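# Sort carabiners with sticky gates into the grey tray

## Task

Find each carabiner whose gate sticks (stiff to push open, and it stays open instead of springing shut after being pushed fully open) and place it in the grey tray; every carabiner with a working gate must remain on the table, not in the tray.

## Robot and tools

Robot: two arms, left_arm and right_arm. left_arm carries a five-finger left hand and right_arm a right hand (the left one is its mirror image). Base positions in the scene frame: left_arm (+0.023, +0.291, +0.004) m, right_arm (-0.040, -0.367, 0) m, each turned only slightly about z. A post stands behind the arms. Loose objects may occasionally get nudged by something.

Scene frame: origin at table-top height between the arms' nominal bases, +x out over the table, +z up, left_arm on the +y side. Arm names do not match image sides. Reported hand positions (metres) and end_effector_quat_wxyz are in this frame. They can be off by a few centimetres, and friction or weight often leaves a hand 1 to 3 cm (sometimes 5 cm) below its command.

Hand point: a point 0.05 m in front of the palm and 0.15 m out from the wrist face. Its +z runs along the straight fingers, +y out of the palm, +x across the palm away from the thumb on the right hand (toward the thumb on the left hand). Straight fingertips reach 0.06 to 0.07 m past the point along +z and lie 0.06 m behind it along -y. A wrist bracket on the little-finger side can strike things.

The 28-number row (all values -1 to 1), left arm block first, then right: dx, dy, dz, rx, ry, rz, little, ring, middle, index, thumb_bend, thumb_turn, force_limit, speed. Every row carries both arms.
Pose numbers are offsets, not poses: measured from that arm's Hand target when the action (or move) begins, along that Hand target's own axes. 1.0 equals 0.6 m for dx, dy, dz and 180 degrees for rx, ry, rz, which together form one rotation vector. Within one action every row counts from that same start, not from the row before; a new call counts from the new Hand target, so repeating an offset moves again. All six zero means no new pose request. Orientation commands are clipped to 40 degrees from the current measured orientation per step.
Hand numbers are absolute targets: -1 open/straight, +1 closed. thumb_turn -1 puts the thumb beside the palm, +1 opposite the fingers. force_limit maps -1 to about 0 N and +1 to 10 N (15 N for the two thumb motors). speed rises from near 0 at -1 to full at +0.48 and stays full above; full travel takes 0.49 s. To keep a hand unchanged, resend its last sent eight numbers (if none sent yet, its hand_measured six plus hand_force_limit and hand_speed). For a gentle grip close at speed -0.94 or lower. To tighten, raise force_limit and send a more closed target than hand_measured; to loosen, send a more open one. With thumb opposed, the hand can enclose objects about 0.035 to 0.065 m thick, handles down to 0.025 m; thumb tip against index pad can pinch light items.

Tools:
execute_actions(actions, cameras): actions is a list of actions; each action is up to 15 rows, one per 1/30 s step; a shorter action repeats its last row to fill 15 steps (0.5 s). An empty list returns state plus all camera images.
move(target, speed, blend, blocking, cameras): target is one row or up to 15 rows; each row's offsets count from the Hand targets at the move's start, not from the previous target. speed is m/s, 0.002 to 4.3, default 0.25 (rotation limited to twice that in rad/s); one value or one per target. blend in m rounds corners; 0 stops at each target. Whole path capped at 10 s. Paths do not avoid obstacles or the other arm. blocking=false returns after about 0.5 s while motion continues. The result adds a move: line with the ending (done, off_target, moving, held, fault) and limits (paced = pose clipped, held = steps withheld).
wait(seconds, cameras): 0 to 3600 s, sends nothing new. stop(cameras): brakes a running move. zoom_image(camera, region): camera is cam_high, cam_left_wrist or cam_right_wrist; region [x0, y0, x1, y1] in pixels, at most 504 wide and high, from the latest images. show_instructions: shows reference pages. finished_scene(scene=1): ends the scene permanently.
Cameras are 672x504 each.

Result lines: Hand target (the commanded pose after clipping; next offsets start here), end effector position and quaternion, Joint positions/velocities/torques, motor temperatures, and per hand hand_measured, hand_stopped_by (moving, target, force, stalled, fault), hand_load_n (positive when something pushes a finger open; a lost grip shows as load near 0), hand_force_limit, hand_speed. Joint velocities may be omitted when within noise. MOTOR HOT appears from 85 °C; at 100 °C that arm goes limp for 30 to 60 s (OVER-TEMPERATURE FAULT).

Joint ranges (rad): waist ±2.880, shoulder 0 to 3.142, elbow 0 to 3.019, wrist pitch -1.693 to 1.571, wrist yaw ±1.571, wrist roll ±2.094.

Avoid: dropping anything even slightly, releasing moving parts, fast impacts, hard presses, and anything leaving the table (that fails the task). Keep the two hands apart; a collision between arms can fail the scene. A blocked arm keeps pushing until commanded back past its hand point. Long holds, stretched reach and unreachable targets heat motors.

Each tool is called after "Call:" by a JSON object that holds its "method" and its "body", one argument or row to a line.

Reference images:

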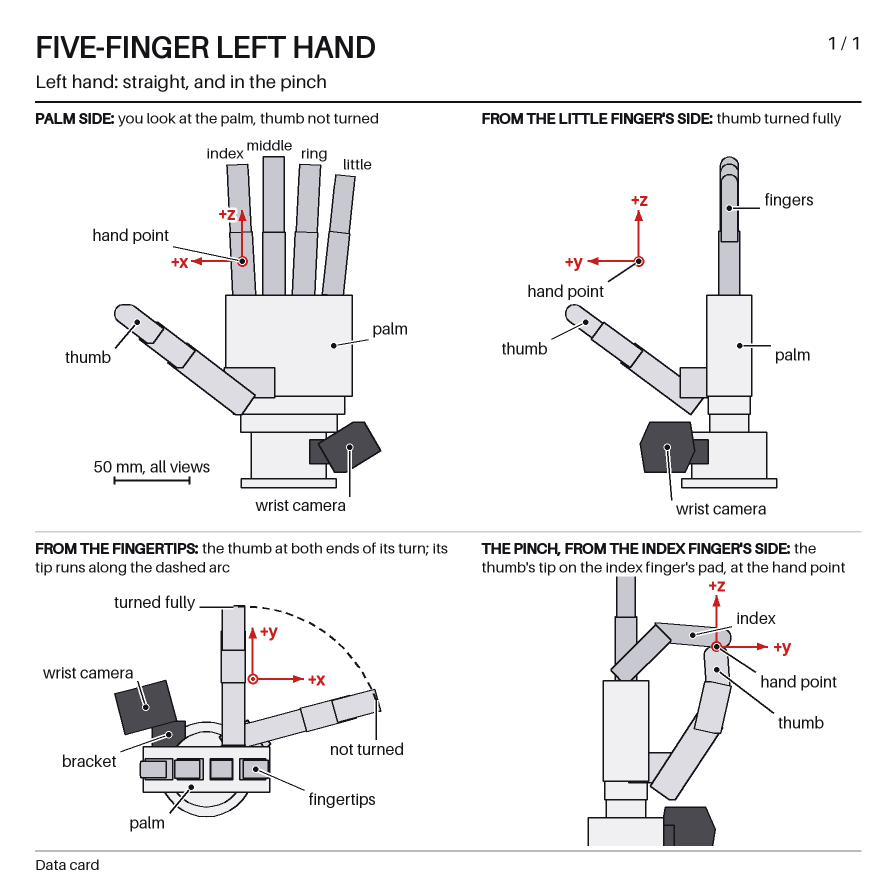

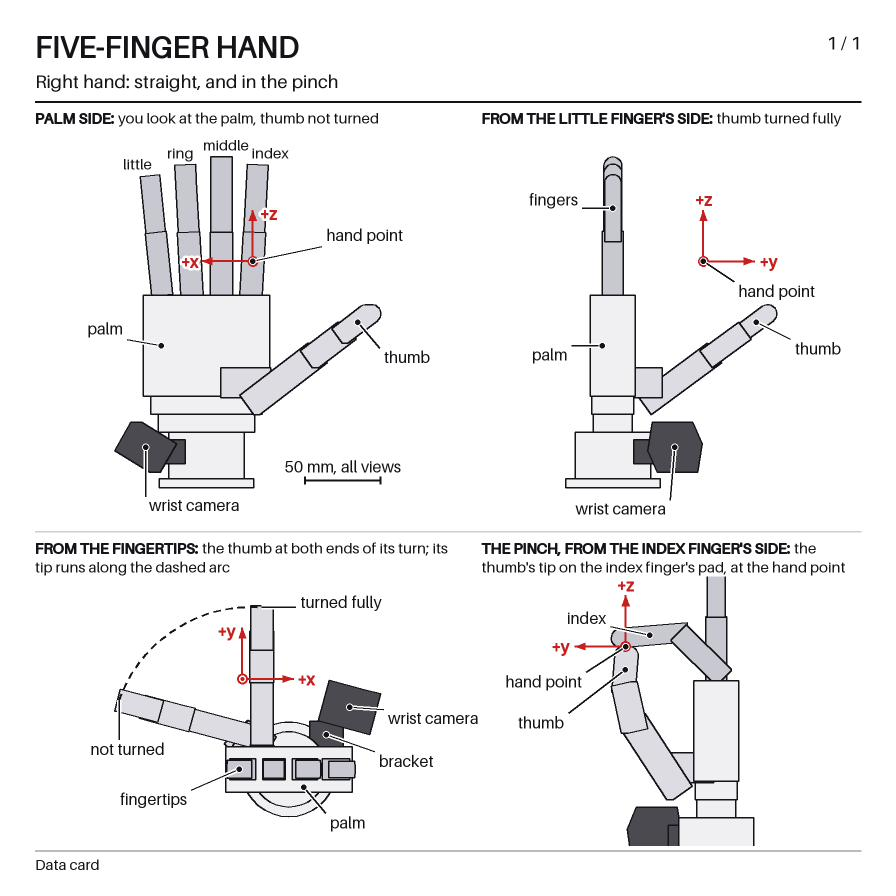

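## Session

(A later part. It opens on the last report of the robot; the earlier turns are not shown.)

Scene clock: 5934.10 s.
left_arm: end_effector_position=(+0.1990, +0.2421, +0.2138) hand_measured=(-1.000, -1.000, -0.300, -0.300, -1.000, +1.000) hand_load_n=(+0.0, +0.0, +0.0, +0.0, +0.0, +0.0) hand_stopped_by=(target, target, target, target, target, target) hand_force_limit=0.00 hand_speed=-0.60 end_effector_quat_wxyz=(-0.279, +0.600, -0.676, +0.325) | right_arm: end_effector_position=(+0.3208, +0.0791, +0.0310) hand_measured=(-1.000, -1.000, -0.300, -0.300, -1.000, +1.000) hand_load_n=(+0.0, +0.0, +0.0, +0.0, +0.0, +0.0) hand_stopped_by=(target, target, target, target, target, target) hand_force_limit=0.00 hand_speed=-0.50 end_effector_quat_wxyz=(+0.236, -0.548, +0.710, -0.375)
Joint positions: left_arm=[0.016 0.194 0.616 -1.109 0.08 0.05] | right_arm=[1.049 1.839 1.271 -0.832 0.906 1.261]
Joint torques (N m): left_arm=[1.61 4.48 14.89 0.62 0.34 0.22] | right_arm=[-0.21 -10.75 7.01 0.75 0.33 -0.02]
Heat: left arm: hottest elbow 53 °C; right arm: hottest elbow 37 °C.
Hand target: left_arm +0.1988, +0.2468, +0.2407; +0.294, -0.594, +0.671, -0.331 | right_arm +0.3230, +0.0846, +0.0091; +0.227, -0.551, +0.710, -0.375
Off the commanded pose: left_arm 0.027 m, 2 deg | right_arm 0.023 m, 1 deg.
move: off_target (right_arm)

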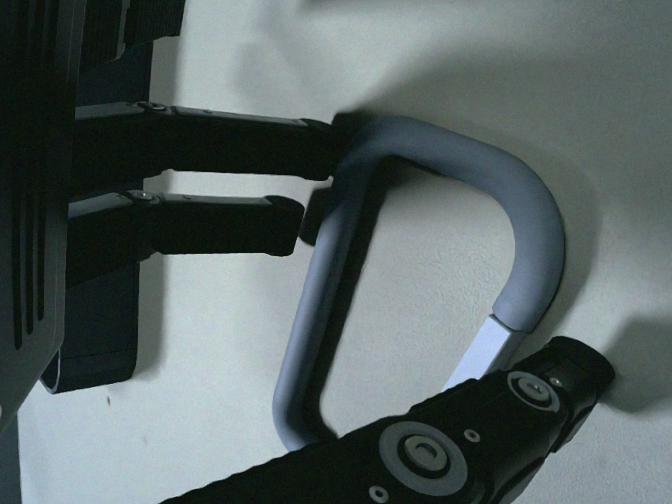

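Call:
{"method": "zoom_image", "body": {
  "camera": "cam_right_wrist",
  "region": [400, 280, 620, 445]
}}

Scaled by 2.291 from the camera's image (finer frame: 960x720).

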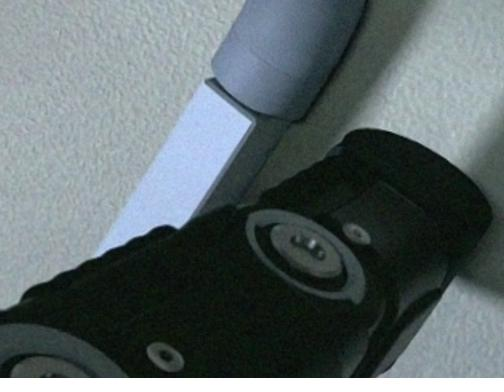

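Call:
{"method": "move", "body": {
  "target": [
    [0,0,0,0,0,0,-1,-1,-0.3,-0.3,-1,1,0,-0.6,0.0025,-0.0264,-0.0203,0,0,0,-1,-1,-0.3,-0.3,-1,1,0,-0.5],
    [0,0,0,0,0,0,-1,-1,-0.3,-0.3,-1,1,0,-0.6,-0.0045,-0.0264,-0.0203,-0.0025,0.0264,0.0203,-1,-1,-0.3,-0.3,-1,1,0,-0.5],
    [0,0,0,0,0,0,-1,-1,-0.3,-0.3,-1,1,0,-0.6,-0.007,0,0,-0.0025,0.0264,0.0203,-1,-1,-0.3,-0.3,-1,1,0,-0.5]
  ],
  "speed": 0.06,
  "cameras": ["cam_right_wrist"]
}}

Scene clock: 5988.93 s.
left_arm: end_effector_position=(+0.1990, +0.2421, +0.2138) hand_measured=(-1.000, -1.000, -0.300, -0.300, -1.000, +1.000) hand_load_n=(+0.0, +0.0, +0.0, +0.0, +0.0, +0.0) hand_stopped_by=(target, target, target, target, target, target) hand_force_limit=0.00 hand_speed=-0.60 end_effector_quat_wxyz=(-0.279, +0.600, -0.676, +0.325) | right_arm: end_effector_position=(+0.3240, +0.0799, +0.0315) hand_measured=(-1.000, -1.000, -0.300, -0.300, -1.000, +1.000) hand_load_n=(+0.0, +0.0, -1.0, +0.0, +0.5, +0.0) hand_stopped_by=(target, target, target, target, target, target) hand_force_limit=0.00 hand_speed=-0.50 end_effector_quat_wxyz=(+0.212, -0.512, +0.737, -0.388)
Joint positions: left_arm=[0.016 0.194 0.616 -1.109 0.08 0.05] | right_arm=[1.05 1.896 1.364 -1.017 0.916 1.435]
Joint torques (N m): left_arm=[1.61 4.6 14.9 0.58 0.33 0.22] | right_arm=[0.91 -11.46 6.94 0.75 0.37 0.01]
Heat: left arm: hottest elbow 53 °C; right arm: hottest elbow 39 °C.
Hand target: left_arm +0.1988, +0.2468, +0.2407; +0.294, -0.594, +0.671, -0.331 | right_arm +0.3241, +0.0885, +0.0087; +0.207, -0.513, +0.737, -0.387
Off the commanded pose: left_arm 0.027 m, 2 deg | right_arm 0.024 m, 1 deg.
move: off_target (right_arm)

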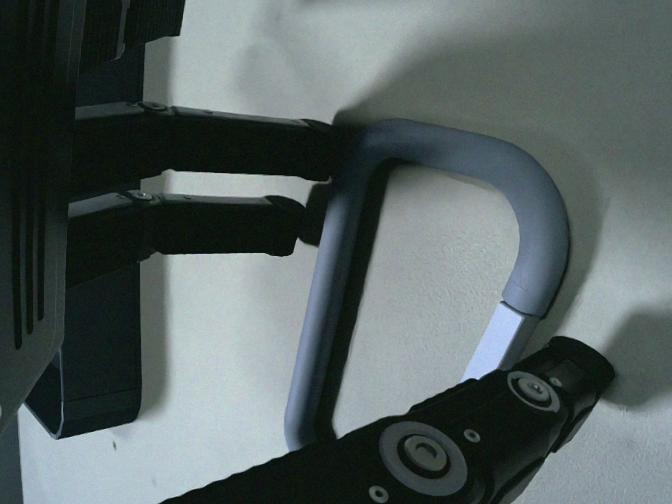

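Call:
{"method": "move", "body": {
  "target": [
    [0,0,0,0,0,0,-1,-1,-0.3,-0.3,-1,1,0,-0.6,0.0025,-0.0264,-0.0203,0,0,0,-1,-1,-0.3,-0.3,-1,1,0,-0.5],
    [0,0,0,0,0,0,-1,-1,-0.3,-0.3,-1,1,0,-0.6,-0.009,-0.0264,-0.0203,0,0,0,-1,-1,-0.3,-0.3,-1,1,0,-0.5],
    [0,0,0,0,0,0,-1,-1,-0.3,-0.3,-1,1,0,-0.6,-0.0115,0,0,0,0,0,-1,-1,-0.3,-0.3,-1,1,0,-0.5]
  ],
  "speed": 0.06
}}

Call:
{"method": "execute_actions", "body": {
  "actions": [
    [[0,0,0,0,0,0,-1,-1,-0.3,-0.3,-1,1,0,-0.6,0,0,0,0,0,0,-1,-1,-0.3,-0.15,-0.9,1,0,-0.85]],
    [[0,0,0,0,0,0,-1,-1,-0.3,-0.3,-1,1,0,-0.6,0,0,0,0,0,0,-1,-1,-0.3,-0.15,-0.84,1,0.0,-0.9]],
    [[0,0,0,0,0,0,-1,-1,-0.3,-0.3,-1,1,0,-0.6,0,0,0,0,0,0,-1,-1,0.1,0.03,-0.84,1,-0.3,-0.88],[0,0,0,0,0,0,-1,-1,-0.3,-0.3,-1,1,0,-0.6,0,0,0,0,0,0,-1,-1,0.1,0.03,-0.84,1,-0.3,-0.88]]
  ],
  "cameras": ["cam_right_wrist"]
}}

Scene clock: 6010.53 s.
left_arm: end_effector_position=(+0.1990, +0.2421, +0.2138) hand_measured=(-1.000, -1.000, -0.300, -0.300, -1.000, +1.000) hand_load_n=(+0.0, +0.0, +0.0, +0.0, +0.0, +0.0) hand_stopped_by=(target, target, target, target, target, target) hand_force_limit=0.00 hand_speed=-0.60 end_effector_quat_wxyz=(-0.279, +0.600, -0.676, +0.325) | right_arm: end_effector_position=(+0.3255, +0.0839, +0.0318) hand_measured=(-1.000, -1.000, -0.300, -0.300, -1.000, +1.000) hand_load_n=(+0.0, +0.0, -1.0, +0.0, +0.0, +0.0) hand_stopped_by=(target, target, target, target, target, target) hand_force_limit=0.00 hand_speed=-0.50 end_effector_quat_wxyz=(+0.210, -0.513, +0.735, -0.390)
Joint positions: left_arm=[0.016 0.194 0.616 -1.109 0.08 0.05] | right_arm=[1.052 1.908 1.384 -1.031 0.917 1.435]
Joint torques (N m): left_arm=[1.67 4.6 14.9 0.59 0.34 0.22] | right_arm=[0.73 -11.69 7.19 0.94 0.31 0.06]
Heat: left arm: hottest elbow 53 °C; right arm: hottest elbow 39 °C.
Hand target: left_arm +0.1988, +0.2468, +0.2407; +0.294, -0.594, +0.671, -0.331 | right_arm +0.3269, +0.0949, +0.0081; +0.207, -0.513, +0.737, -0.387
Off the commanded pose: left_arm 0.027 m, 2 deg | right_arm 0.026 m, 1 deg.
move: off_target (right_arm)

Scene clock: 6012.37 s.
left_arm: end_effector_position=(+0.1990, +0.2421, +0.2138) hand_measured=(-1.000, -1.000, -0.300, -0.300, -1.000, +1.000) hand_load_n=(+0.0, +0.0, +0.0, +0.0, +0.0, +0.0) hand_stopped_by=(target, target, target, target, target, target) hand_force_limit=0.00 hand_speed=-0.60 end_effector_quat_wxyz=(-0.279, +0.600, -0.676, +0.325) | right_arm: end_effector_position=(+0.3301, +0.0823, +0.0307) hand_measured=(-1.000, -1.000, -0.146, -0.040, -0.842, +1.000) hand_load_n=(+0.0, +0.0, +3.5, +2.5, +6.5, +0.0) hand_stopped_by=(target, target, force, force, target, target) hand_force_limit=-0.30 hand_speed=-0.88 end_effector_quat_wxyz=(+0.211, -0.508, +0.738, -0.391)
Joint positions: left_arm=[0.016 0.194 0.616 -1.109 0.08 0.05] | right_arm=[1.044 1.911 1.384 -1.024 0.92 1.438]
Joint torques (N m): left_arm=[1.55 4.54 14.89 0.58 0.33 0.22] | right_arm=[0.67 -11.81 7.21 0.72 0.2 0.01]
Heat: left arm: hottest elbow 53 °C; right arm: hottest elbow 39 °C.
Hand target: left_arm +0.1988, +0.2468, +0.2407; +0.294, -0.594, +0.671, -0.331 | right_arm +0.3268, +0.0949, +0.0081; +0.207, -0.513, +0.738, -0.387
Off the commanded pose: left_arm 0.027 m, 2 deg | right_arm 0.026 m, 1 deg.

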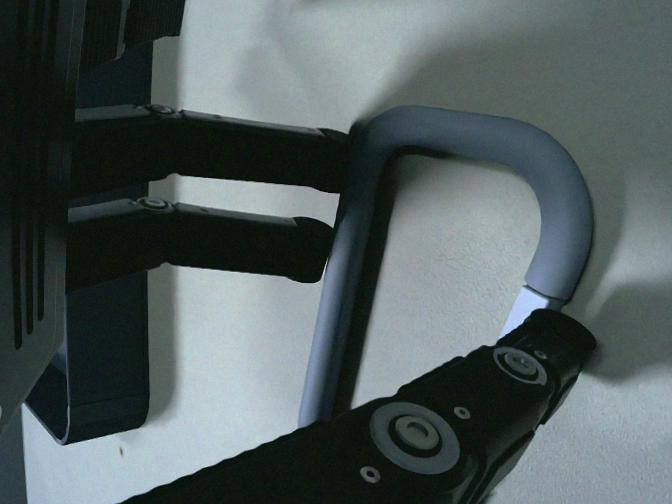

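Call:
{"method": "execute_actions", "body": {
  "actions": [
    [[0,0,0,0,0,0,-1,-1,-0.3,-0.3,-1,1,0,-0.6,0,0,0,0,0,0,-1,-1,0.12,0.05,-0.84,1,0.2,-0.88]],
    [[0,0,0,0,0,0,-1,-1,-0.3,-0.3,-1,1,0,-0.6,0,0,0,0,0,0,-1,-1,0.12,0.05,-0.79,1,0.8,-0.88],[0,0,0,0,0,0,-1,-1,-0.3,-0.3,-1,1,0,-0.6,0,0,0,0,0,0,-1,-1,0.12,0.05,-0.79,1,0.8,-0.88]]
  ],
  "cameras": ["cam_right_wrist"]
}}

Scene clock: 6020.77 s.
left_arm: end_effector_position=(+0.1990, +0.2421, +0.2138) hand_measured=(-1.000, -1.000, -0.300, -0.300, -1.000, +1.000) hand_load_n=(+0.0, +0.0, +0.0, +0.0, +0.0, +0.0) hand_stopped_by=(target, target, target, target, target, target) hand_force_limit=0.00 hand_speed=-0.60 end_effector_quat_wxyz=(-0.279, +0.600, -0.676, +0.325) | right_arm: end_effector_position=(+0.3310, +0.0840, +0.0323) hand_measured=(-1.000, -1.000, -0.126, -0.010, -0.794, +1.000) hand_load_n=(+0.0, +0.0, +5.5, +1.0, +6.0, -1.5) hand_stopped_by=(target, target, force, force, target, target) hand_force_limit=0.80 hand_speed=-0.88 end_effector_quat_wxyz=(+0.213, -0.507, +0.739, -0.390)
Joint positions: left_arm=[0.016 0.194 0.616 -1.109 0.08 0.05] | right_arm=[1.044 1.911 1.389 -1.024 0.92 1.438]
Joint torques (N m): left_arm=[1.61 4.48 14.89 0.61 0.33 0.22] | right_arm=[0.73 -11.75 6.82 0.72 0.21 0]
Heat: left arm: hottest elbow 53 °C; right arm: hottest elbow 38 °C.
Hand target: left_arm +0.1988, +0.2468, +0.2407; +0.294, -0.594, +0.671, -0.331 | right_arm +0.3268, +0.0949, +0.0081; +0.207, -0.513, +0.737, -0.387
Off the commanded pose: left_arm 0.027 m, 2 deg | right_arm 0.027 m, 1 deg.

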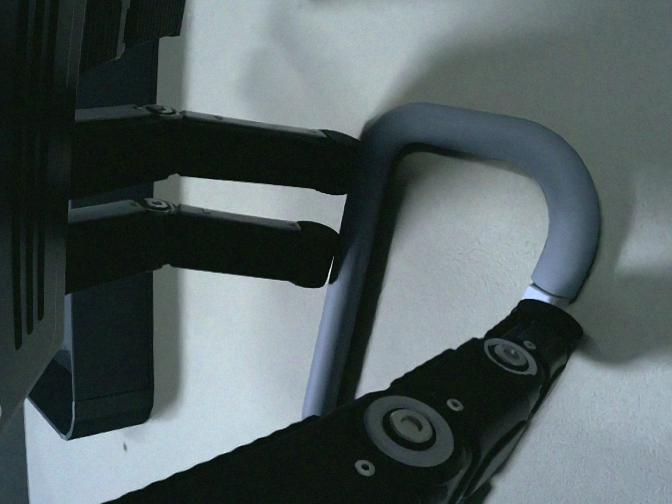

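Call:
{"method": "execute_actions", "body": {
  "actions": [
    [[0,0,0,0,0,0,-1,-1,-0.3,-0.3,-1,1,0,-0.6,0,0,0,0,0,0,-1,-1,0.121,0.051,-0.79,1,0.3,-0.88]],
    [[0,0,0,0,0,0,-1,-1,-0.3,-0.3,-1,1,0,-0.6,0,0,0,0,0,0,-1,-1,0.121,0.051,-0.73,1,0.8,-0.88],[0,0,0,0,0,0,-1,-1,-0.3,-0.3,-1,1,0,-0.6,0,0,0,0,0,0,-1,-1,0.121,0.051,-0.73,1,0.8,-0.88]]
  ],
  "cameras": ["cam_right_wrist"]
}}

Scene clock: 6026.80 s.
left_arm: end_effector_position=(+0.1990, +0.2421, +0.2138) hand_measured=(-1.000, -1.000, -0.300, -0.300, -1.000, +1.000) hand_load_n=(+0.0, +0.0, +0.0, +0.0, +0.0, +0.0) hand_stopped_by=(target, target, target, target, target, target) hand_force_limit=0.00 hand_speed=-0.60 end_effector_quat_wxyz=(-0.279, +0.600, -0.676, +0.325) | right_arm: end_effector_position=(+0.3313, +0.0846, +0.0329) hand_measured=(-1.000, -1.000, -0.126, -0.010, -0.732, +1.000) hand_load_n=(+0.0, +0.0, +2.0, +0.0, +1.5, -1.0) hand_stopped_by=(target, target, force, force, target, target) hand_force_limit=0.80 hand_speed=-0.88 end_effector_quat_wxyz=(+0.214, -0.507, +0.739, -0.389)
Joint positions: left_arm=[0.016 0.194 0.616 -1.109 0.08 0.05] | right_arm=[1.044 1.911 1.391 -1.024 0.92 1.438]
Joint torques (N m): left_arm=[1.55 4.48 14.87 0.58 0.33 0.22] | right_arm=[0.67 -11.58 6.93 0.77 0.24 0.03]
Motor temperatures (°C): left_arm=[27 27 54 28 26 28] | right_arm=[28 32 38 25 26 27]
Heat: left arm: hottest elbow 54 °C; right arm: hottest elbow 38 °C.
Hand target: left_arm +0.1988, +0.2468, +0.2407; +0.294, -0.594, +0.671, -0.331 | right_arm +0.3268, +0.0949, +0.0081; +0.207, -0.513, +0.737, -0.387
Off the commanded pose: left_arm 0.027 m, 2 deg | right_arm 0.027 m, 1 deg.

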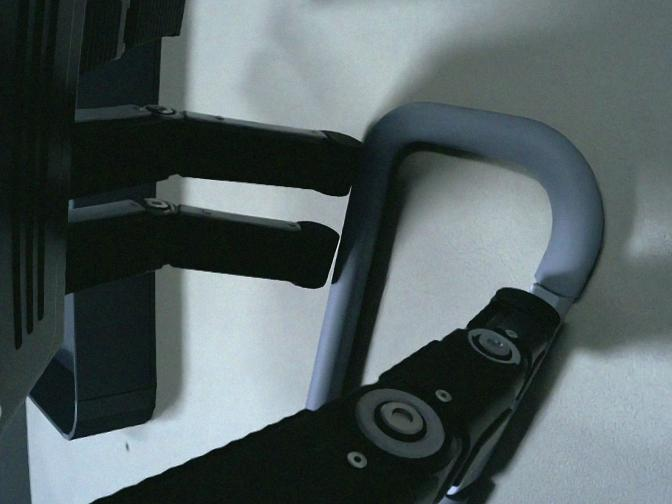

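Call:
{"method": "execute_actions", "body": {
  "actions": [
    [[0,0,0,0,0,0,-1,-1,-0.3,-0.3,-1,1,0,-0.6,0,0,0,0,0,0,-1,-1,-0.12,-0.01,-1,1,0.8,-0.85],[0,0,0,0,0,0,-1,-1,-0.3,-0.3,-1,1,0,-0.6,0,0,0,0,0,0,-1,-1,-0.12,-0.01,-1,1,0.8,-0.85]],
    [[0,0,0,0,0,0,-1,-1,-0.3,-0.3,-1,1,0,-0.6,0,0,0,0,0,0,-1,-1,-0.3,-0.3,-1,1,0.3,-0.7]]
  ]
}}

Call:
{"method": "move", "body": {
  "target": [
    [0,0,0,0,0,0,-1,-1,-0.3,-0.3,-1,1,0,-0.6,0.0025,-0.0264,-0.0203,0,0,0,-1,-1,-0.3,-0.3,-1,1,0,-0.5],
    [0,0,0,0,0,0,-1,-1,-0.3,-0.3,-1,1,0,-0.6,0.0025,-0.0264,-0.0203,0.0165,-0.0085,0.011,-1,-1,-0.3,-0.3,-1,1,0,-0.5],
    [0,0,0,0,0,0,-1,-1,-0.3,-0.3,-1,1,0,-0.6,0.0006,-0.0066,-0.0051,0.0165,-0.0085,0.011,-1,-1,-0.3,-0.3,-1,1,0,-0.5]
  ],
  "speed": 0.06,
  "cameras": ["cam_right_wrist"]
}}

Scene clock: 6058.13 s.
left_arm: end_effector_position=(+0.1990, +0.2421, +0.2138) hand_measured=(-1.000, -1.000, -0.300, -0.300, -1.000, +1.000) hand_load_n=(+0.0, +0.0, +0.0, +0.0, +0.0, +0.0) hand_stopped_by=(target, target, target, target, target, target) hand_force_limit=0.00 hand_speed=-0.60 end_effector_quat_wxyz=(-0.279, +0.600, -0.676, +0.325) | right_arm: end_effector_position=(+0.3327, +0.0838, +0.0334) hand_measured=(-1.000, -1.000, -0.300, -0.300, -0.998, +1.000) hand_load_n=(+0.0, +0.5, +0.0, +0.0, -2.0, -2.0) hand_stopped_by=(target, target, target, target, target, target) hand_force_limit=0.30 hand_speed=-0.70 end_effector_quat_wxyz=(+0.215, -0.505, +0.739, -0.391)
Joint positions: left_arm=[0.016 0.194 0.616 -1.109 0.08 0.05] | right_arm=[1.043 1.911 1.391 -1.024 0.924 1.44]
Joint torques (N m): left_arm=[1.61 4.6 14.87 0.59 0.33 0.22] | right_arm=[0.67 -11.69 6.76 0.65 0.08 0.01]
Heat: left arm: hottest elbow 54 °C; right arm: hottest elbow 38 °C.
Hand target: left_arm +0.1988, +0.2468, +0.2407; +0.294, -0.594, +0.671, -0.331 | right_arm +0.3268, +0.0949, +0.0081; +0.207, -0.513, +0.737, -0.387
Off the commanded pose: left_arm 0.027 m, 2 deg | right_arm 0.028 m, 1 deg.

Scene clock: 6060.47 s.
left_arm: end_effector_position=(+0.1990, +0.2421, +0.2138) hand_measured=(-1.000, -1.000, -0.300, -0.300, -1.000, +1.000) hand_load_n=(+0.0, +0.0, +0.0, +0.0, +0.0, +0.0) hand_stopped_by=(target, target, target, target, target, target) hand_force_limit=0.00 hand_speed=-0.60 end_effector_quat_wxyz=(-0.279, +0.600, -0.676, +0.325) | right_arm: end_effector_position=(+0.3355, +0.0886, +0.0364) hand_measured=(-1.000, -1.000, -0.300, -0.300, -1.000, +1.000) hand_load_n=(+0.0, -0.5, +0.0, +0.0, +0.0, -2.0) hand_stopped_by=(target, target, target, target, target, target) hand_force_limit=0.00 hand_speed=-0.50 end_effector_quat_wxyz=(+0.238, -0.496, +0.732, -0.401)
Joint positions: left_arm=[0.016 0.194 0.616 -1.109 0.08 0.05] | right_arm=[1.055 1.91 1.378 -0.986 0.968 1.445]
Joint torques (N m): left_arm=[1.67 4.6 14.9 0.59 0.34 0.22] | right_arm=[0.97 -13.45 5 1.32 0.27 0.12]
Heat: left arm: hottest elbow 54 °C; right arm: hottest elbow 38 °C.
Hand target: left_arm +0.1988, +0.2468, +0.2407; +0.294, -0.594, +0.671, -0.331 | right_arm +0.3269, +0.0950, +0.0131; +0.237, -0.500, +0.733, -0.395
Off the commanded pose: left_arm 0.027 m, 2 deg | right_arm 0.026 m, 1 deg.
move: off_target (right_arm)

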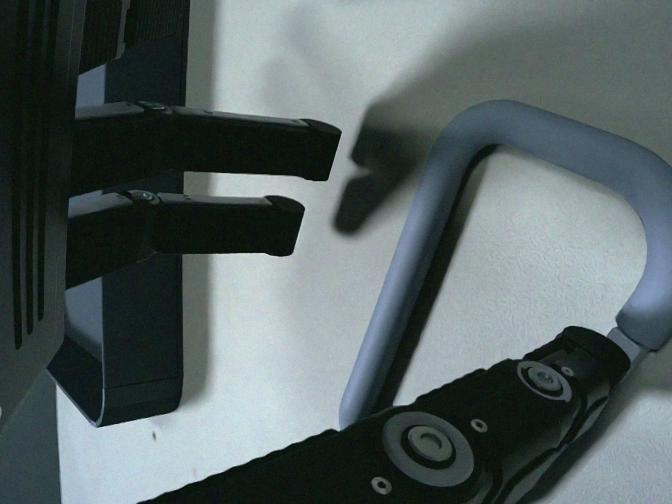

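Call:
{"method": "move", "body": {
  "target": [0,0,0,0,0,0,-1,-1,-0.3,-0.3,-1,1,0,-0.6,0.0028,-0.0476,-0.0335,0,0,0,-1,-1,-0.3,-0.3,-1,1,0,-0.5],
  "speed": 0.08,
  "cameras": ["cam_right_wrist"]
}}

Scene clock: 6067.40 s.
left_arm: end_effector_position=(+0.1990, +0.2421, +0.2138) hand_measured=(-1.000, -1.000, -0.300, -0.300, -1.000, +1.000) hand_load_n=(+0.0, +0.0, +0.0, +0.0, +0.0, +0.0) hand_stopped_by=(target, target, target, target, target, target) hand_force_limit=0.00 hand_speed=-0.60 end_effector_quat_wxyz=(-0.279, +0.600, -0.676, +0.325) | right_arm: end_effector_position=(+0.3327, +0.0853, +0.0374) hand_measured=(-1.000, -1.000, -0.300, -0.300, -0.998, +1.000) hand_load_n=(+0.0, +0.0, +0.0, +0.0, -0.5, +0.5) hand_stopped_by=(target, target, target, target, target, target) hand_force_limit=0.00 hand_speed=-0.50 end_effector_quat_wxyz=(+0.232, -0.498, +0.732, -0.403)
Joint positions: left_arm=[0.016 0.194 0.616 -1.109 0.08 0.05] | right_arm=[1.057 1.907 1.378 -1.008 0.967 1.454]
Joint torques (N m): left_arm=[1.61 4.6 14.89 0.58 0.34 0.23] | right_arm=[1.14 -15.44 7.39 -0.85 0.31 0.01]
Heat: left arm: hottest elbow 54 °C; right arm: hottest elbow 37 °C.
Hand target: left_arm +0.1988, +0.2468, +0.2407; +0.294, -0.594, +0.671, -0.331 | right_arm +0.3269, +0.0950, +0.0481; +0.237, -0.500, +0.733, -0.395
Off the commanded pose: left_arm 0.027 m, 2 deg | right_arm 0.016 m, 1 deg.
move: off_target (right_arm)

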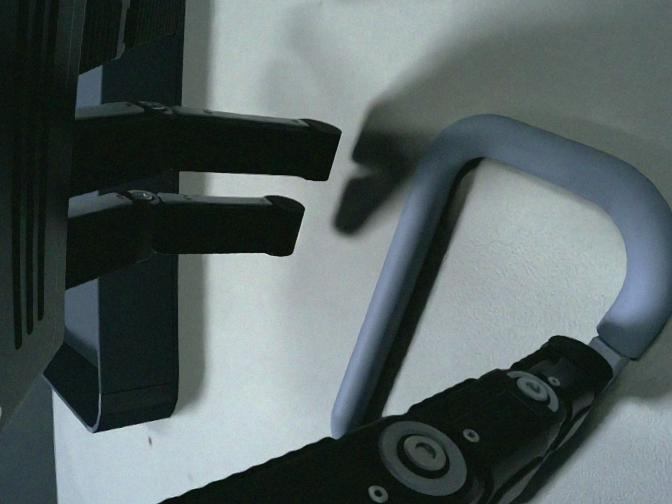

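Call:
{"method": "move", "body": {
  "target": [0,0,0,0,0,0,-1,-1,-0.3,-0.3,-1,1,0,-0.6,0.0028,-0.0408,-0.0288,0,0,0,-1,-1,-0.3,-0.3,-1,1,0,-0.5],
  "speed": 0.08,
  "cameras": ["cam_right_wrist"]
}}

Scene clock: 6071.17 s.
left_arm: end_effector_position=(+0.1990, +0.2421, +0.2138) hand_measured=(-1.000, -1.000, -0.300, -0.300, -1.000, +1.000) hand_load_n=(+0.0, +0.0, +0.0, +0.0, +0.0, +0.0) hand_stopped_by=(target, target, target, target, target, target) hand_force_limit=0.00 hand_speed=-0.60 end_effector_quat_wxyz=(-0.279, +0.600, -0.676, +0.325) | right_arm: end_effector_position=(+0.3277, +0.0785, +0.0559) hand_measured=(-1.000, -1.000, -0.300, -0.300, -1.000, +1.000) hand_load_n=(+0.0, +0.0, +0.0, +0.0, +0.0, +0.0) hand_stopped_by=(target, target, target, target, target, target) hand_force_limit=0.00 hand_speed=-0.50 end_effector_quat_wxyz=(+0.221, -0.504, +0.729, -0.408)
Joint positions: left_arm=[0.016 0.194 0.616 -1.109 0.08 0.05] | right_arm=[1.058 1.877 1.392 -1.079 0.964 1.454]
Joint torques (N m): left_arm=[1.67 4.6 14.9 0.61 0.34 0.22] | right_arm=[1.14 -16.26 8.81 -0.85 0.4 0]
Heat: left arm: hottest elbow 54 °C; right arm: hottest elbow 38 °C.
Hand target: left_arm +0.1988, +0.2468, +0.2407; +0.294, -0.594, +0.671, -0.331 | right_arm +0.3268, +0.0947, +0.0781; +0.237, -0.500, +0.733, -0.395
Off the commanded pose: left_arm 0.027 m, 2 deg | right_arm 0.028 m, 2 deg.
move: off_target (right_arm)

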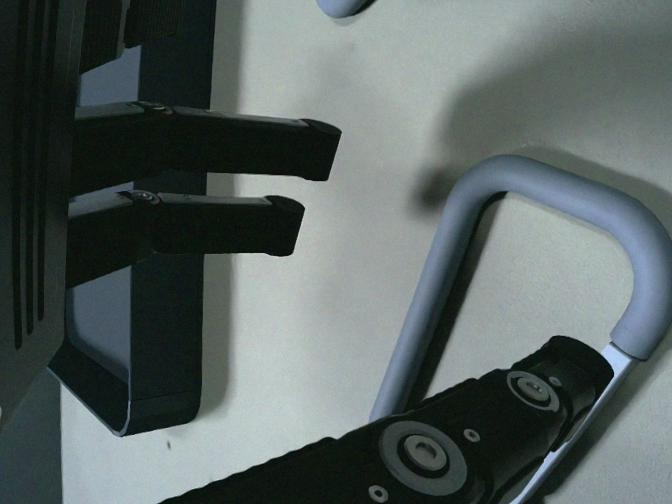

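Call:
{"method": "move", "body": {
  "target": [0,0,0,0,0,0,-1,-1,-0.3,-0.3,-1,1,0,-0.6,-0.0107,0.065,0.0376,0,0.01,0.0342,-1,-1,-0.3,-0.3,-1,1,0,-0.5],
  "speed": 0.06,
  "cameras": ["cam_right_wrist"]
}}

Scene clock: 6088.37 s.
left_arm: end_effector_position=(+0.1990, +0.2421, +0.2138) hand_measured=(-1.000, -1.000, -0.300, -0.300, -1.000, +1.000) hand_load_n=(+0.0, +0.0, +0.0, +0.0, +0.0, +0.0) hand_stopped_by=(target, target, target, target, target, target) hand_force_limit=0.00 hand_speed=-0.60 end_effector_quat_wxyz=(-0.279, +0.600, -0.676, +0.325) | right_arm: end_effector_position=(+0.3252, +0.0904, +0.0389) hand_measured=(-1.000, -1.000, -0.300, -0.300, -1.000, +1.000) hand_load_n=(+0.0, +0.0, +0.0, +0.0, +0.0, +0.0) hand_stopped_by=(target, target, target, target, target, target) hand_force_limit=0.00 hand_speed=-0.50 end_effector_quat_wxyz=(+0.244, -0.455, +0.760, -0.394)
Joint positions: left_arm=[0.016 0.194 0.616 -1.109 0.08 0.05] | right_arm=[1.076 1.916 1.392 -1.079 0.964 1.624]
Joint torques (N m): left_arm=[1.61 4.6 14.9 0.61 0.34 0.22] | right_arm=[0.79 -13.39 7.23 0.03 0.43 0.08]
Heat: left arm: hottest elbow 54 °C; right arm: hottest elbow 40 °C.
Hand target: left_arm +0.1988, +0.2468, +0.2407; +0.294, -0.594, +0.671, -0.331 | right_arm +0.3247, +0.1002, +0.0329; +0.246, -0.454, +0.763, -0.390
Off the commanded pose: left_arm 0.027 m, 2 deg | right_arm 0.011 m, 1 deg.
move: off_target (right_arm)

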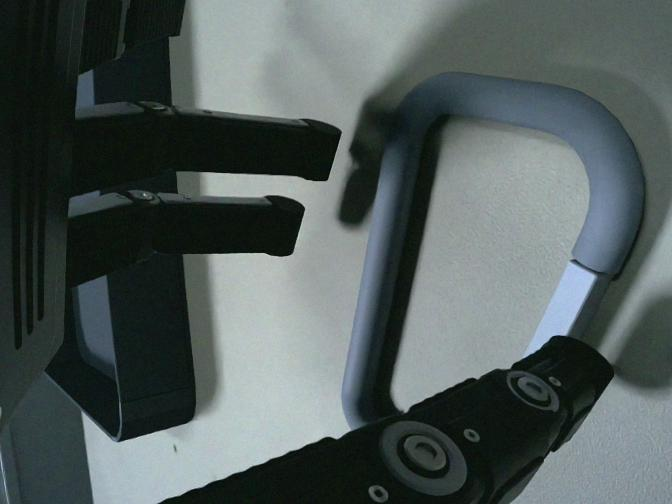

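Call:
{"method": "move", "body": {
  "target": [
    [0,0,0,0,0,0,-1,-1,-0.3,-0.3,-1,1,0,-0.6,-0.0003,-0.0205,-0.0142,0,0,0,-1,-1,-0.3,-0.3,-1,1,0,-0.5],
    [0,0,0,0,0,0,-1,-1,-0.3,-0.3,-1,1,0,-0.6,0.013,-0.0205,-0.0142,0.0003,0.0182,0.0126,-1,-1,-0.3,-0.3,-1,1,0,-0.5],
    [0,0,0,0,0,0,-1,-1,-0.3,-0.3,-1,1,0,-0.6,0.0136,0.0233,0.0161,0.0003,0.0182,0.0126,-1,-1,-0.3,-0.3,-1,1,0,-0.5]
  ],
  "speed": 0.06,
  "cameras": ["cam_right_wrist"]
}}

Scene clock: 6107.77 s.
left_arm: end_effector_position=(+0.1990, +0.2421, +0.2138) hand_measured=(-1.000, -1.000, -0.300, -0.300, -1.000, +1.000) hand_load_n=(+0.0, +0.0, +0.0, +0.0, +0.0, +0.0) hand_stopped_by=(target, target, target, target, target, target) hand_force_limit=0.00 hand_speed=-0.60 end_effector_quat_wxyz=(-0.279, +0.600, -0.676, +0.325) | right_arm: end_effector_position=(+0.3211, +0.0812, +0.0312) hand_measured=(-1.000, -1.000, -0.300, -0.300, -1.000, +1.000) hand_load_n=(+0.0, +0.0, +0.0, +0.0, +0.5, +0.0) hand_stopped_by=(target, target, target, target, target, target) hand_force_limit=0.00 hand_speed=-0.50 end_effector_quat_wxyz=(+0.227, -0.430, +0.774, -0.406)
Joint positions: left_arm=[0.016 0.194 0.616 -1.109 0.08 0.05] | right_arm=[1.08 1.947 1.415 -1.185 0.961 1.75]
Joint torques (N m): left_arm=[1.55 4.54 14.9 0.61 0.34 0.23] | right_arm=[0.79 -12.75 6.52 0.94 0.29 0.09]
Heat: left arm: hottest elbow 54 °C; right arm: hottest elbow 40 °C.
Hand target: left_arm +0.1988, +0.2468, +0.2407; +0.294, -0.594, +0.671, -0.331 | right_arm +0.3209, +0.0934, +0.0157; +0.232, -0.427, +0.778, -0.398
Off the commanded pose: left_arm 0.027 m, 2 deg | right_arm 0.020 m, 1 deg.
move: off_target (right_arm)

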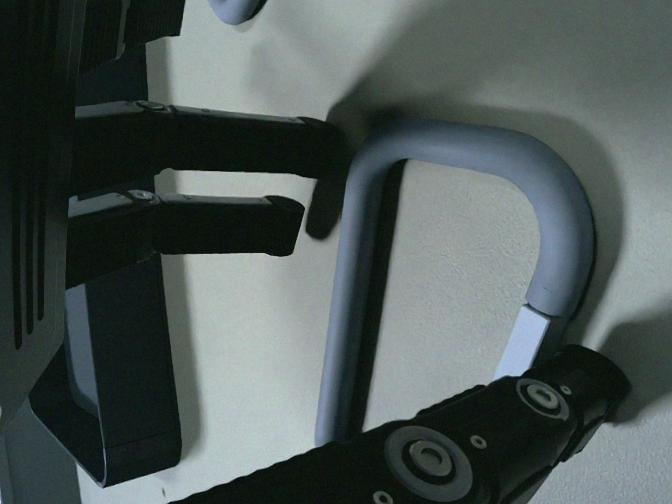

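Call:
{"method": "move", "body": {
  "target": [
    [0,0,0,0,0,0,-1,-1,-0.3,-0.3,-1,1,0,-0.6,0,-0.0343,-0.0237,0,0,0,-1,-1,-0.3,-0.3,-1,1,0,-0.5],
    [0,0,0,0,0,0,-1,-1,-0.3,-0.3,-1,1,0,-0.6,-0.009,-0.0343,-0.0237,0,0,0,-1,-1,-0.3,-0.3,-1,1,0,-0.5],
    [0,0,0,0,0,0,-1,-1,-0.3,-0.3,-1,1,0,-0.6,-0.009,0.0014,0.001,0,0,0,-1,-1,-0.3,-0.3,-1,1,0,-0.5]
  ],
  "speed": 0.06,
  "cameras": ["cam_right_wrist"]
}}

Scene clock: 6123.17 s.
left_arm: end_effector_position=(+0.1990, +0.2421, +0.2138) hand_measured=(-1.000, -1.000, -0.300, -0.300, -1.000, +1.000) hand_load_n=(-0.5, +0.0, +0.0, +0.0, +0.0, +0.0) hand_stopped_by=(target, target, target, target, target, target) hand_force_limit=0.00 hand_speed=-0.60 end_effector_quat_wxyz=(-0.279, +0.600, -0.676, +0.325) | right_arm: end_effector_position=(+0.3233, +0.0853, +0.0310) hand_measured=(-1.000, -1.000, -0.300, -0.300, -1.000, +1.000) hand_load_n=(+0.0, +0.0, +0.0, +0.0, +0.0, +0.0) hand_stopped_by=(target, target, target, target, target, target) hand_force_limit=0.00 hand_speed=-0.50 end_effector_quat_wxyz=(+0.228, -0.430, +0.774, -0.406)
Joint positions: left_arm=[0.016 0.194 0.616 -1.109 0.08 0.05] | right_arm=[1.08 1.956 1.429 -1.187 0.961 1.75]
Joint torques (N m): left_arm=[1.61 4.6 14.89 0.58 0.34 0.22] | right_arm=[0.62 -12.75 6.89 0.85 0.29 0.04]
Heat: left arm: hottest elbow 54 °C; right arm: hottest elbow 40 °C.
Hand target: left_arm +0.1988, +0.2468, +0.2407; +0.294, -0.594, +0.671, -0.331 | right_arm +0.3238, +0.0981, +0.0148; +0.232, -0.427, +0.778, -0.398
Off the commanded pose: left_arm 0.027 m, 2 deg | right_arm 0.021 m, 1 deg.
move: off_target (right_arm)

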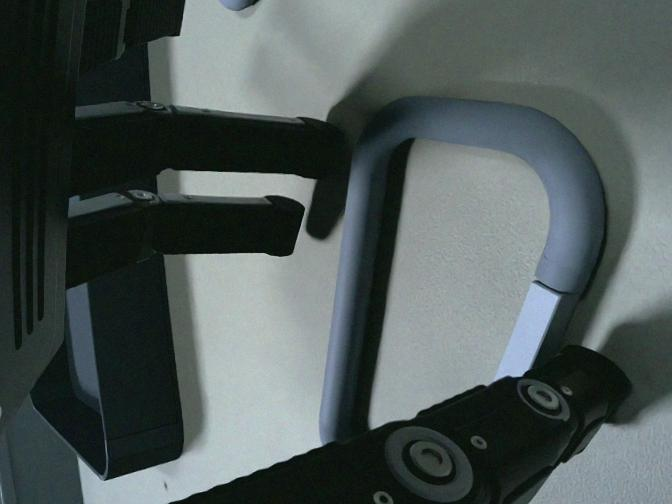

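Call:
{"method": "execute_actions", "body": {
  "actions": [
    [[0,0,0,0,0,0,-1,-1,-0.3,-0.3,-1,1,0,-0.6,0,0,0,0,0,0,-1,-1,-0.3,-0.15,-0.87,1,-0.4,-0.88],[0,0,0,0,0,0,-1,-1,-0.3,-0.3,-1,1,0,-0.6,0,0,0,0,0,0,-1,-1,-0.3,-0.15,-0.87,1,-0.4,-0.88]],
    [[0,0,0,0,0,0,-1,-1,-0.3,-0.3,-1,1,0,-0.6,0,0,0,0,0,0,-1,-1,0.1,0.03,-0.87,1,-0.3,-0.88],[0,0,0,0,0,0,-1,-1,-0.3,-0.3,-1,1,0,-0.6,0,0,0,0,0,0,-1,-1,0.1,0.03,-0.87,1,-0.3,-0.88]]
  ],
  "cameras": ["cam_right_wrist"]
}}

Scene clock: 6131.07 s.
left_arm: end_effector_position=(+0.1990, +0.2421, +0.2138) hand_measured=(-1.000, -1.000, -0.300, -0.300, -1.000, +1.000) hand_load_n=(+0.0, +0.0, +0.0, +0.0, +0.0, +0.0) hand_stopped_by=(target, target, target, target, target, target) hand_force_limit=0.00 hand_speed=-0.60 end_effector_quat_wxyz=(-0.279, +0.600, -0.676, +0.325) | right_arm: end_effector_position=(+0.3283, +0.0831, +0.0313) hand_measured=(-1.000, -1.000, -0.146, -0.024, -0.872, +1.000) hand_load_n=(-0.5, +0.0, +4.0, +2.0, +5.0, +1.0) hand_stopped_by=(target, target, force, force, target, target) hand_force_limit=-0.30 hand_speed=-0.88 end_effector_quat_wxyz=(+0.229, -0.424, +0.776, -0.406)
Joint positions: left_arm=[0.016 0.194 0.616 -1.109 0.08 0.05] | right_arm=[1.07 1.956 1.429 -1.181 0.963 1.751]
Joint torques (N m): left_arm=[1.61 4.54 14.9 0.58 0.34 0.22] | right_arm=[0.73 -12.81 6.8 0.59 0.25 0.04]
Heat: left arm: hottest elbow 54 °C; right arm: hottest elbow 39 °C.
Hand target: left_arm +0.1988, +0.2468, +0.2407; +0.294, -0.594, +0.671, -0.331 | right_arm +0.3238, +0.0980, +0.0148; +0.232, -0.427, +0.778, -0.398
Off the commanded pose: left_arm 0.027 m, 2 deg | right_arm 0.023 m, 1 deg.

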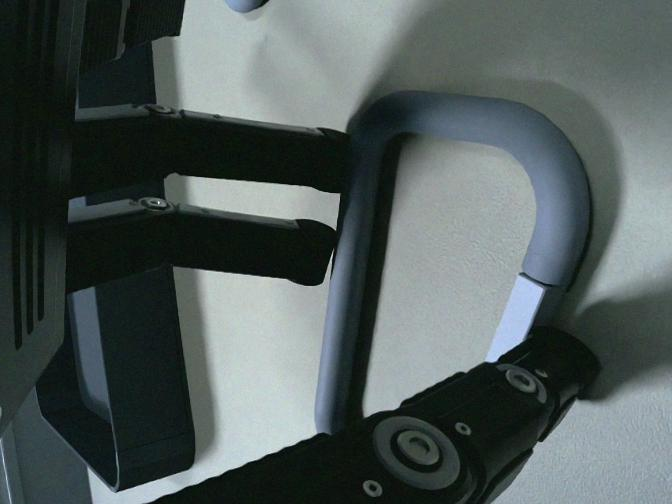

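Call:
{"method": "execute_actions", "body": {
  "actions": [
    [[0,0,0,0,0,0,-1,-1,-0.3,-0.3,-1,1,0,-0.6,0,0,0,0,0,0,-1,-1,0.12,0.05,-0.87,1,0.1,-0.88]],
    [[0,0,0,0,0,0,-1,-1,-0.3,-0.3,-1,1,0,-0.6,0,0,0,0,0,0,-1,-1,0.12,0.05,-0.82,1,0.8,-0.88],[0,0,0,0,0,0,-1,-1,-0.3,-0.3,-1,1,0,-0.6,0,0,0,0,0,0,-1,-1,0.12,0.05,-0.82,1,0.8,-0.88]]
  ],
  "cameras": ["cam_right_wrist"]
}}

Scene clock: 6137.70 s.
left_arm: end_effector_position=(+0.1990, +0.2421, +0.2138) hand_measured=(-1.000, -1.000, -0.300, -0.300, -1.000, +1.000) hand_load_n=(+0.0, +0.0, +0.0, +0.0, +0.0, +0.5) hand_stopped_by=(target, target, target, target, target, target) hand_force_limit=0.00 hand_speed=-0.60 end_effector_quat_wxyz=(-0.279, +0.600, -0.676, +0.325) | right_arm: end_effector_position=(+0.3280, +0.0843, +0.0314) hand_measured=(-1.000, -1.000, -0.128, +0.020, -0.852, +1.000) hand_load_n=(+0.0, +0.0, +5.0, +7.0, +13.5, +1.0) hand_stopped_by=(target, target, force, force, force, target) hand_force_limit=0.80 hand_speed=-0.88 end_effector_quat_wxyz=(+0.231, -0.424, +0.777, -0.405)
Joint positions: left_arm=[0.016 0.194 0.616 -1.109 0.08 0.05] | right_arm=[1.072 1.956 1.429 -1.178 0.963 1.752]
Joint torques (N m): left_arm=[1.61 4.48 14.89 0.58 0.34 0.22] | right_arm=[0.44 -12.86 6.93 0.53 0.22 0.04]
Heat: left arm: hottest elbow 54 °C; right arm: hottest elbow 39 °C.
Hand target: left_arm +0.1988, +0.2468, +0.2407; +0.294, -0.594, +0.671, -0.331 | right_arm +0.3238, +0.0980, +0.0148; +0.232, -0.427, +0.778, -0.398
Off the commanded pose: left_arm 0.027 m, 2 deg | right_arm 0.022 m, 1 deg.

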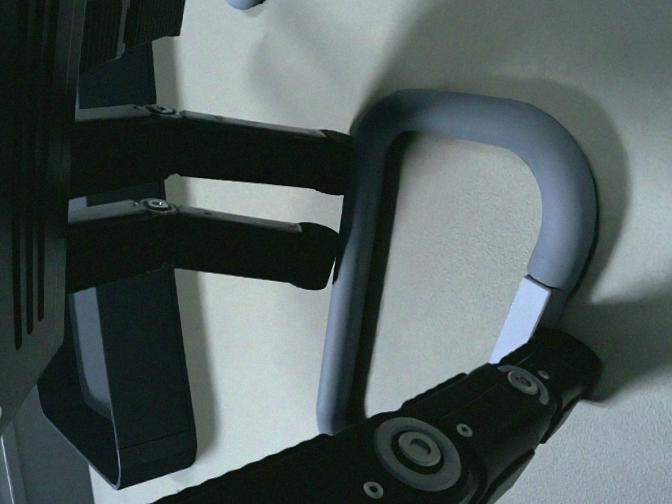

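Call:
{"method": "execute_actions", "body": {
  "actions": [
    [[0,0,0,0,0,0,-1,-1,-0.3,-0.3,-1,1,0,-0.6,0,0,0,0,0,0,-1,-1,0.12,0.05,-0.81,1,1,-0.88],[0,0,0,0,0,0,-1,-1,-0.3,-0.3,-1,1,0,-0.6,0,0,0,0,0,0,-1,-1,0.12,0.05,-0.81,1,1,-0.88]]
  ],
  "cameras": ["cam_right_wrist"]
}}

Scene clock: 6142.40 s.
left_arm: end_effector_position=(+0.1990, +0.2421, +0.2138) hand_measured=(-1.000, -1.000, -0.300, -0.300, -1.000, +1.000) hand_load_n=(+0.0, +0.0, +0.0, +0.5, +0.0, +0.0) hand_stopped_by=(target, target, target, target, target, target) hand_force_limit=0.00 hand_speed=-0.60 end_effector_quat_wxyz=(-0.279, +0.600, -0.676, +0.325) | right_arm: end_effector_position=(+0.3280, +0.0843, +0.0314) hand_measured=(-1.000, -1.000, -0.128, +0.020, -0.830, +1.000) hand_load_n=(+0.0, +0.0, +5.5, +8.0, +14.5, +1.0) hand_stopped_by=(target, target, force, force, force, target) hand_force_limit=1.00 hand_speed=-0.88 end_effector_quat_wxyz=(+0.231, -0.424, +0.777, -0.405)
Joint positions: left_arm=[0.016 0.194 0.616 -1.109 0.08 0.05] | right_arm=[1.072 1.956 1.429 -1.178 0.963 1.753]
Joint torques (N m): left_arm=[1.61 4.54 14.89 0.59 0.33 0.22] | right_arm=[1.03 -12.75 6.79 0.59 0.22 0.02]
Heat: left arm: hottest elbow 54 °C; right arm: hottest elbow 38 °C.
Hand target: left_arm +0.1988, +0.2468, +0.2407; +0.294, -0.594, +0.671, -0.331 | right_arm +0.3238, +0.0980, +0.0148; +0.232, -0.427, +0.778, -0.398
Off the commanded pose: left_arm 0.027 m, 2 deg | right_arm 0.022 m, 1 deg.

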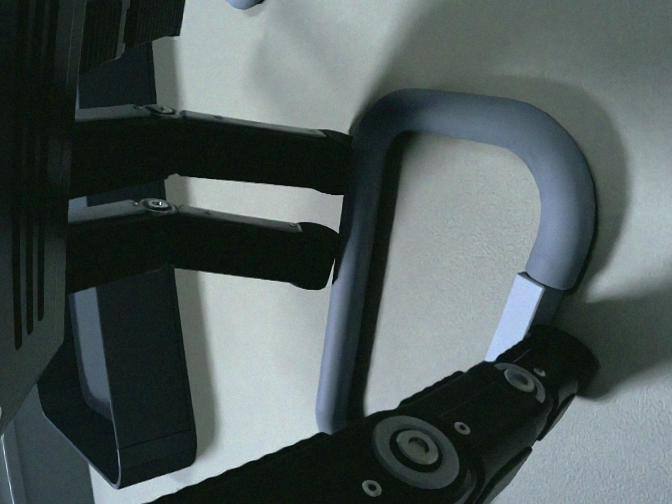

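Call:
{"method": "execute_actions", "body": {
  "actions": [
    [[0,0,0,0,0,0,-1,-1,-0.3,-0.3,-1,1,0,-0.6,0,0,0,0,0,0,-1,-1,0.12,0.05,-0.75,1,1,-0.8]]
  ]
}}

Call:
{"method": "execute_actions", "body": {
  "actions": [
    [[0,0,0,0,0,0,-1,-1,-0.3,-0.3,-1,1,0,-0.6,0,0,0,0,0,0,-1,-1,0.12,0.05,-0.74,1,1,-0.7]]
  ],
  "cameras": ["cam_right_wrist"]
}}

Scene clock: 6165.20 s.
left_arm: end_effector_position=(+0.1990, +0.2421, +0.2138) hand_measured=(-1.000, -1.000, -0.300, -0.300, -1.000, +1.000) hand_load_n=(-0.5, +0.0, +0.0, +0.0, +0.0, +0.0) hand_stopped_by=(target, target, target, target, target, target) hand_force_limit=0.00 hand_speed=-0.60 end_effector_quat_wxyz=(-0.279, +0.600, -0.676, +0.325) | right_arm: end_effector_position=(+0.3280, +0.0843, +0.0314) hand_measured=(-1.000, -1.000, -0.128, +0.020, -0.828, +1.000) hand_load_n=(+0.0, +0.0, +5.5, +8.0, +14.5, +1.0) hand_stopped_by=(target, target, force, force, force, target) hand_force_limit=1.00 hand_speed=-0.80 end_effector_quat_wxyz=(+0.231, -0.424, +0.777, -0.405)
Joint positions: left_arm=[0.016 0.194 0.616 -1.109 0.08 0.05] | right_arm=[1.072 1.956 1.429 -1.178 0.963 1.753]
Joint torques (N m): left_arm=[1.61 4.54 14.9 0.59 0.34 0.22] | right_arm=[0.91 -13.04 6.87 0.59 0.24 0.04]
Motor temperatures (°C): left_arm=[27 27 55 28 26 28] | right_arm=[28 34 38 25 26 27]
Heat: left arm: hottest elbow 55 °C; right arm: hottest elbow 38 °C.
Hand target: left_arm +0.1988, +0.2468, +0.2407; +0.294, -0.594, +0.671, -0.331 | right_arm +0.3238, +0.0980, +0.0148; +0.232, -0.427, +0.778, -0.398
Off the commanded pose: left_arm 0.027 m, 2 deg | right_arm 0.022 m, 1 deg.

Scene clock: 6166.00 s.
left_arm: end_effector_position=(+0.1990, +0.2421, +0.2138) hand_measured=(-1.000, -1.000, -0.300, -0.300, -1.000, +1.000) hand_load_n=(+0.0, +0.0, +0.0, +0.0, +0.0, +0.0) hand_stopped_by=(target, target, target, target, target, target) hand_force_limit=0.00 hand_speed=-0.60 end_effector_quat_wxyz=(-0.279, +0.600, -0.676, +0.325) | right_arm: end_effector_position=(+0.3280, +0.0843, +0.0314) hand_measured=(-1.000, -1.000, -0.128, +0.020, -0.822, +1.000) hand_load_n=(+0.0, +0.0, +5.5, +8.0, +14.5, +1.5) hand_stopped_by=(target, target, force, force, force, target) hand_force_limit=1.00 hand_speed=-0.70 end_effector_quat_wxyz=(+0.231, -0.424, +0.777, -0.405)
Joint positions: left_arm=[0.016 0.194 0.616 -1.109 0.08 0.05] | right_arm=[1.072 1.956 1.429 -1.178 0.963 1.753]
Joint torques (N m): left_arm=[1.61 4.6 14.89 0.59 0.33 0.23] | right_arm=[0.97 -12.86 6.83 0.64 0.24 0.04]
Motor temperatures (°C): left_arm=[27 27 55 28 26 28] | right_arm=[28 34 38 25 26 27]
Heat: left arm: hottest elbow 55 °C; right arm: hottest elbow 38 °C.
Hand target: left_arm +0.1988, +0.2468, +0.2407; +0.294, -0.594, +0.671, -0.331 | right_arm +0.3238, +0.0980, +0.0148; +0.232, -0.427, +0.778, -0.398
Off the commanded pose: left_arm 0.027 m, 2 deg | right_arm 0.022 m, 1 deg.

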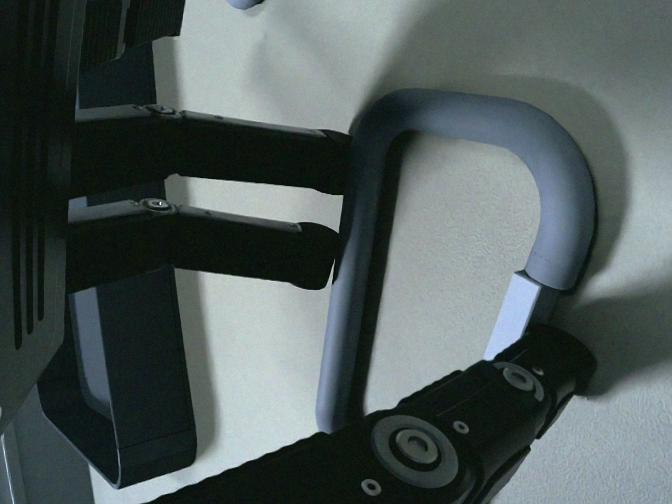

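Call:
{"method": "execute_actions", "body": {
  "actions": [
    [[0,0,0,0,0,0,-1,-1,-0.3,-0.3,-1,1,0,-0.6,0,0,0,0,0,0,-1,-1,0.12,0.05,-0.75,1,1,-0.2]]
  ],
  "cameras": ["cam_right_wrist"]
}}

Scene clock: 6169.80 s.
left_arm: end_effector_position=(+0.1990, +0.2421, +0.2138) hand_measured=(-1.000, -1.000, -0.300, -0.300, -1.000, +1.000) hand_load_n=(+0.0, +0.0, +0.0, +0.0, +0.0, +0.0) hand_stopped_by=(target, target, target, target, target, target) hand_force_limit=0.00 hand_speed=-0.60 end_effector_quat_wxyz=(-0.279, +0.600, -0.676, +0.325) | right_arm: end_effector_position=(+0.3253, +0.0892, +0.0325) hand_measured=(-1.000, -1.000, -0.128, +0.020, -0.796, +1.000) hand_load_n=(+0.0, +0.0, +8.5, +1.0, +9.5, +3.0) hand_stopped_by=(target, target, force, force, force, target) hand_force_limit=1.00 hand_speed=-0.20 end_effector_quat_wxyz=(+0.237, -0.424, +0.775, -0.403)
Joint positions: left_arm=[0.016 0.194 0.616 -1.109 0.08 0.05] | right_arm=[1.081 1.956 1.43 -1.173 0.967 1.756]
Joint torques (N m): left_arm=[1.67 4.54 14.89 0.61 0.33 0.22] | right_arm=[0.97 -12.98 6.78 0.24 0.09 -0.01]
Motor temperatures (°C): left_arm=[27 27 55 28 26 28] | right_arm=[28 34 38 25 26 27]
Heat: left arm: hottest elbow 55 °C; right arm: hottest elbow 38 °C.
Hand target: left_arm +0.1988, +0.2468, +0.2407; +0.294, -0.594, +0.671, -0.331 | right_arm +0.3238, +0.0980, +0.0149; +0.232, -0.427, +0.778, -0.398
Off the commanded pose: left_arm 0.027 m, 2 deg | right_arm 0.020 m, 1 deg.

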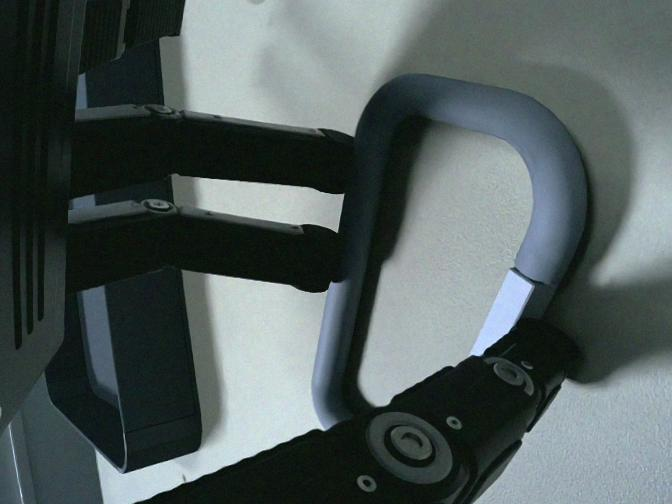

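Call:
{"method": "execute_actions", "body": {
  "actions": [
    [[0,0,0,0,0,0,-1,-1,-0.3,-0.3,-1,1,0,-0.6,0,0,0,0,0,0,-1,-1,0.12,0.05,-1,1,0.8,-0.85],[0,0,0,0,0,0,-1,-1,-0.3,-0.3,-1,1,0,-0.6,0,0,0,0,0,0,-1,-1,0.12,0.05,-1,1,0.8,-0.85]],
    [[0,0,0,0,0,0,-1,-1,-0.3,-0.3,-1,1,0,-0.6,0,0,0,0,0,0,-1,-1,-0.3,-0.3,-1,1,0.3,-0.7]]
  ]
}}

Call:
{"method": "move", "body": {
  "target": [
    [0,0,0,0,0,0,-1,-1,-0.3,-0.3,-1,1,0,-0.6,0,-0.041,-0.0284,0,0,0,-1,-1,-0.3,-0.3,-1,1,0,-0.5],
    [0,0,0,0,0,0,-1,-1,-0.3,-0.3,-1,1,0,-0.6,0,-0.041,-0.0284,-0.006,0.0095,-0.0137,-1,-1,-0.3,-0.3,-1,1,0,-0.5],
    [0,0,0,0,0,0,-1,-1,-0.3,-0.3,-1,1,0,-0.6,0,0.0,0.0,-0.006,0.0095,-0.0137,-1,-1,-0.3,-0.3,-1,1,0,-0.5]
  ],
  "speed": 0.06,
  "cameras": ["cam_right_wrist"]
}}

Scene clock: 6191.50 s.
left_arm: end_effector_position=(+0.1990, +0.2421, +0.2138) hand_measured=(-1.000, -1.000, -0.300, -0.300, -1.000, +1.000) hand_load_n=(+0.0, -0.5, +0.0, +0.0, +0.0, +0.0) hand_stopped_by=(target, target, target, target, target, target) hand_force_limit=0.00 hand_speed=-0.60 end_effector_quat_wxyz=(-0.279, +0.600, -0.676, +0.325) | right_arm: end_effector_position=(+0.3229, +0.0912, +0.0322) hand_measured=(-1.000, -1.000, -0.300, -0.300, -1.000, +1.000) hand_load_n=(+0.0, -0.5, +0.0, +0.0, +0.0, +0.0) hand_stopped_by=(target, target, target, target, target, target) hand_force_limit=0.30 hand_speed=-0.70 end_effector_quat_wxyz=(+0.237, -0.426, +0.776, -0.401)
Joint positions: left_arm=[0.016 0.194 0.616 -1.109 0.08 0.05] | right_arm=[1.086 1.956 1.43 -1.173 0.964 1.759]
Joint torques (N m): left_arm=[1.61 4.6 14.9 0.58 0.34 0.22] | right_arm=[-0.03 -13.04 6.79 0.36 0.22 -0.05]
Motor temperatures (°C): left_arm=[27 27 55 28 26 28] | right_arm=[28 34 37 25 26 27]
Heat: left arm: hottest elbow 55 °C; right arm: hottest elbow 37 °C.
Hand target: left_arm +0.1988, +0.2468, +0.2407; +0.294, -0.594, +0.671, -0.331 | right_arm +0.3238, +0.0980, +0.0148; +0.232, -0.427, +0.778, -0.398
Off the commanded pose: left_arm 0.027 m, 2 deg | right_arm 0.019 m, 1 deg.

Scene clock: 6193.43 s.
left_arm: end_effector_position=(+0.1990, +0.2421, +0.2138) hand_measured=(-1.000, -1.000, -0.300, -0.300, -1.000, +1.000) hand_load_n=(+0.0, +0.0, +0.0, +0.0, +0.0, +0.0) hand_stopped_by=(target, target, target, target, target, target) hand_force_limit=0.00 hand_speed=-0.60 end_effector_quat_wxyz=(-0.279, +0.600, -0.676, +0.325) | right_arm: end_effector_position=(+0.3183, +0.0867, +0.0323) hand_measured=(-1.000, -1.000, -0.300, -0.300, -1.000, +1.000) hand_load_n=(+0.0, +0.0, +0.0, +0.0, +0.0, +0.0) hand_stopped_by=(target, target, target, target, target, target) hand_force_limit=0.00 hand_speed=-0.50 end_effector_quat_wxyz=(+0.225, -0.432, +0.773, -0.405)
Joint positions: left_arm=[0.016 0.194 0.616 -1.109 0.08 0.05] | right_arm=[1.087 1.956 1.435 -1.207 0.955 1.759]
Joint torques (N m): left_arm=[1.61 4.48 14.9 0.58 0.33 0.23] | right_arm=[-0.26 -15.56 6.11 -0.34 0.65 -0.08]
Motor temperatures (°C): left_arm=[27 27 55 28 26 28] | right_arm=[28 34 37 25 26 27]
Heat: left arm: hottest elbow 55 °C; right arm: hottest elbow 37 °C.
Hand target: left_arm +0.1988, +0.2468, +0.2407; +0.294, -0.594, +0.671, -0.331 | right_arm +0.3220, +0.0875, +0.0376; +0.228, -0.428, +0.776, -0.403 (not the last commanded pose)
Off the commanded pose: left_arm 0.027 m, 2 deg | right_arm 0.022 m, 2 deg.
move: held (right_arm; a check stopped the path); path passed 1 of 3 targets; limits=held
pose unreachable (right arm): on one or more control steps of this call, first in action 0 (counted from 0), this arm could not follow its commanded pose, so it was not sent that pose on those steps. It may still have moved: this result reports where it is.
cause: moving toward the commanded pose would bring a part of the arm too close to another arm (a part of this arm just beyond joint 4 (wrist pitch) and a part of the left arm just beyond its joint 6 (wrist roll), 7 mm apart when this arm was first held).

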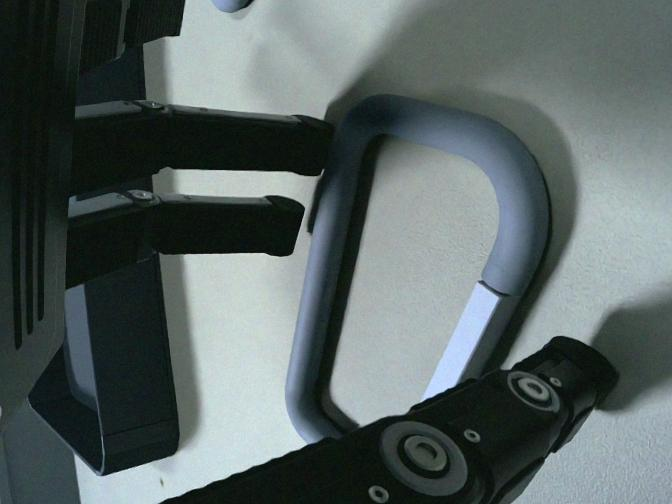

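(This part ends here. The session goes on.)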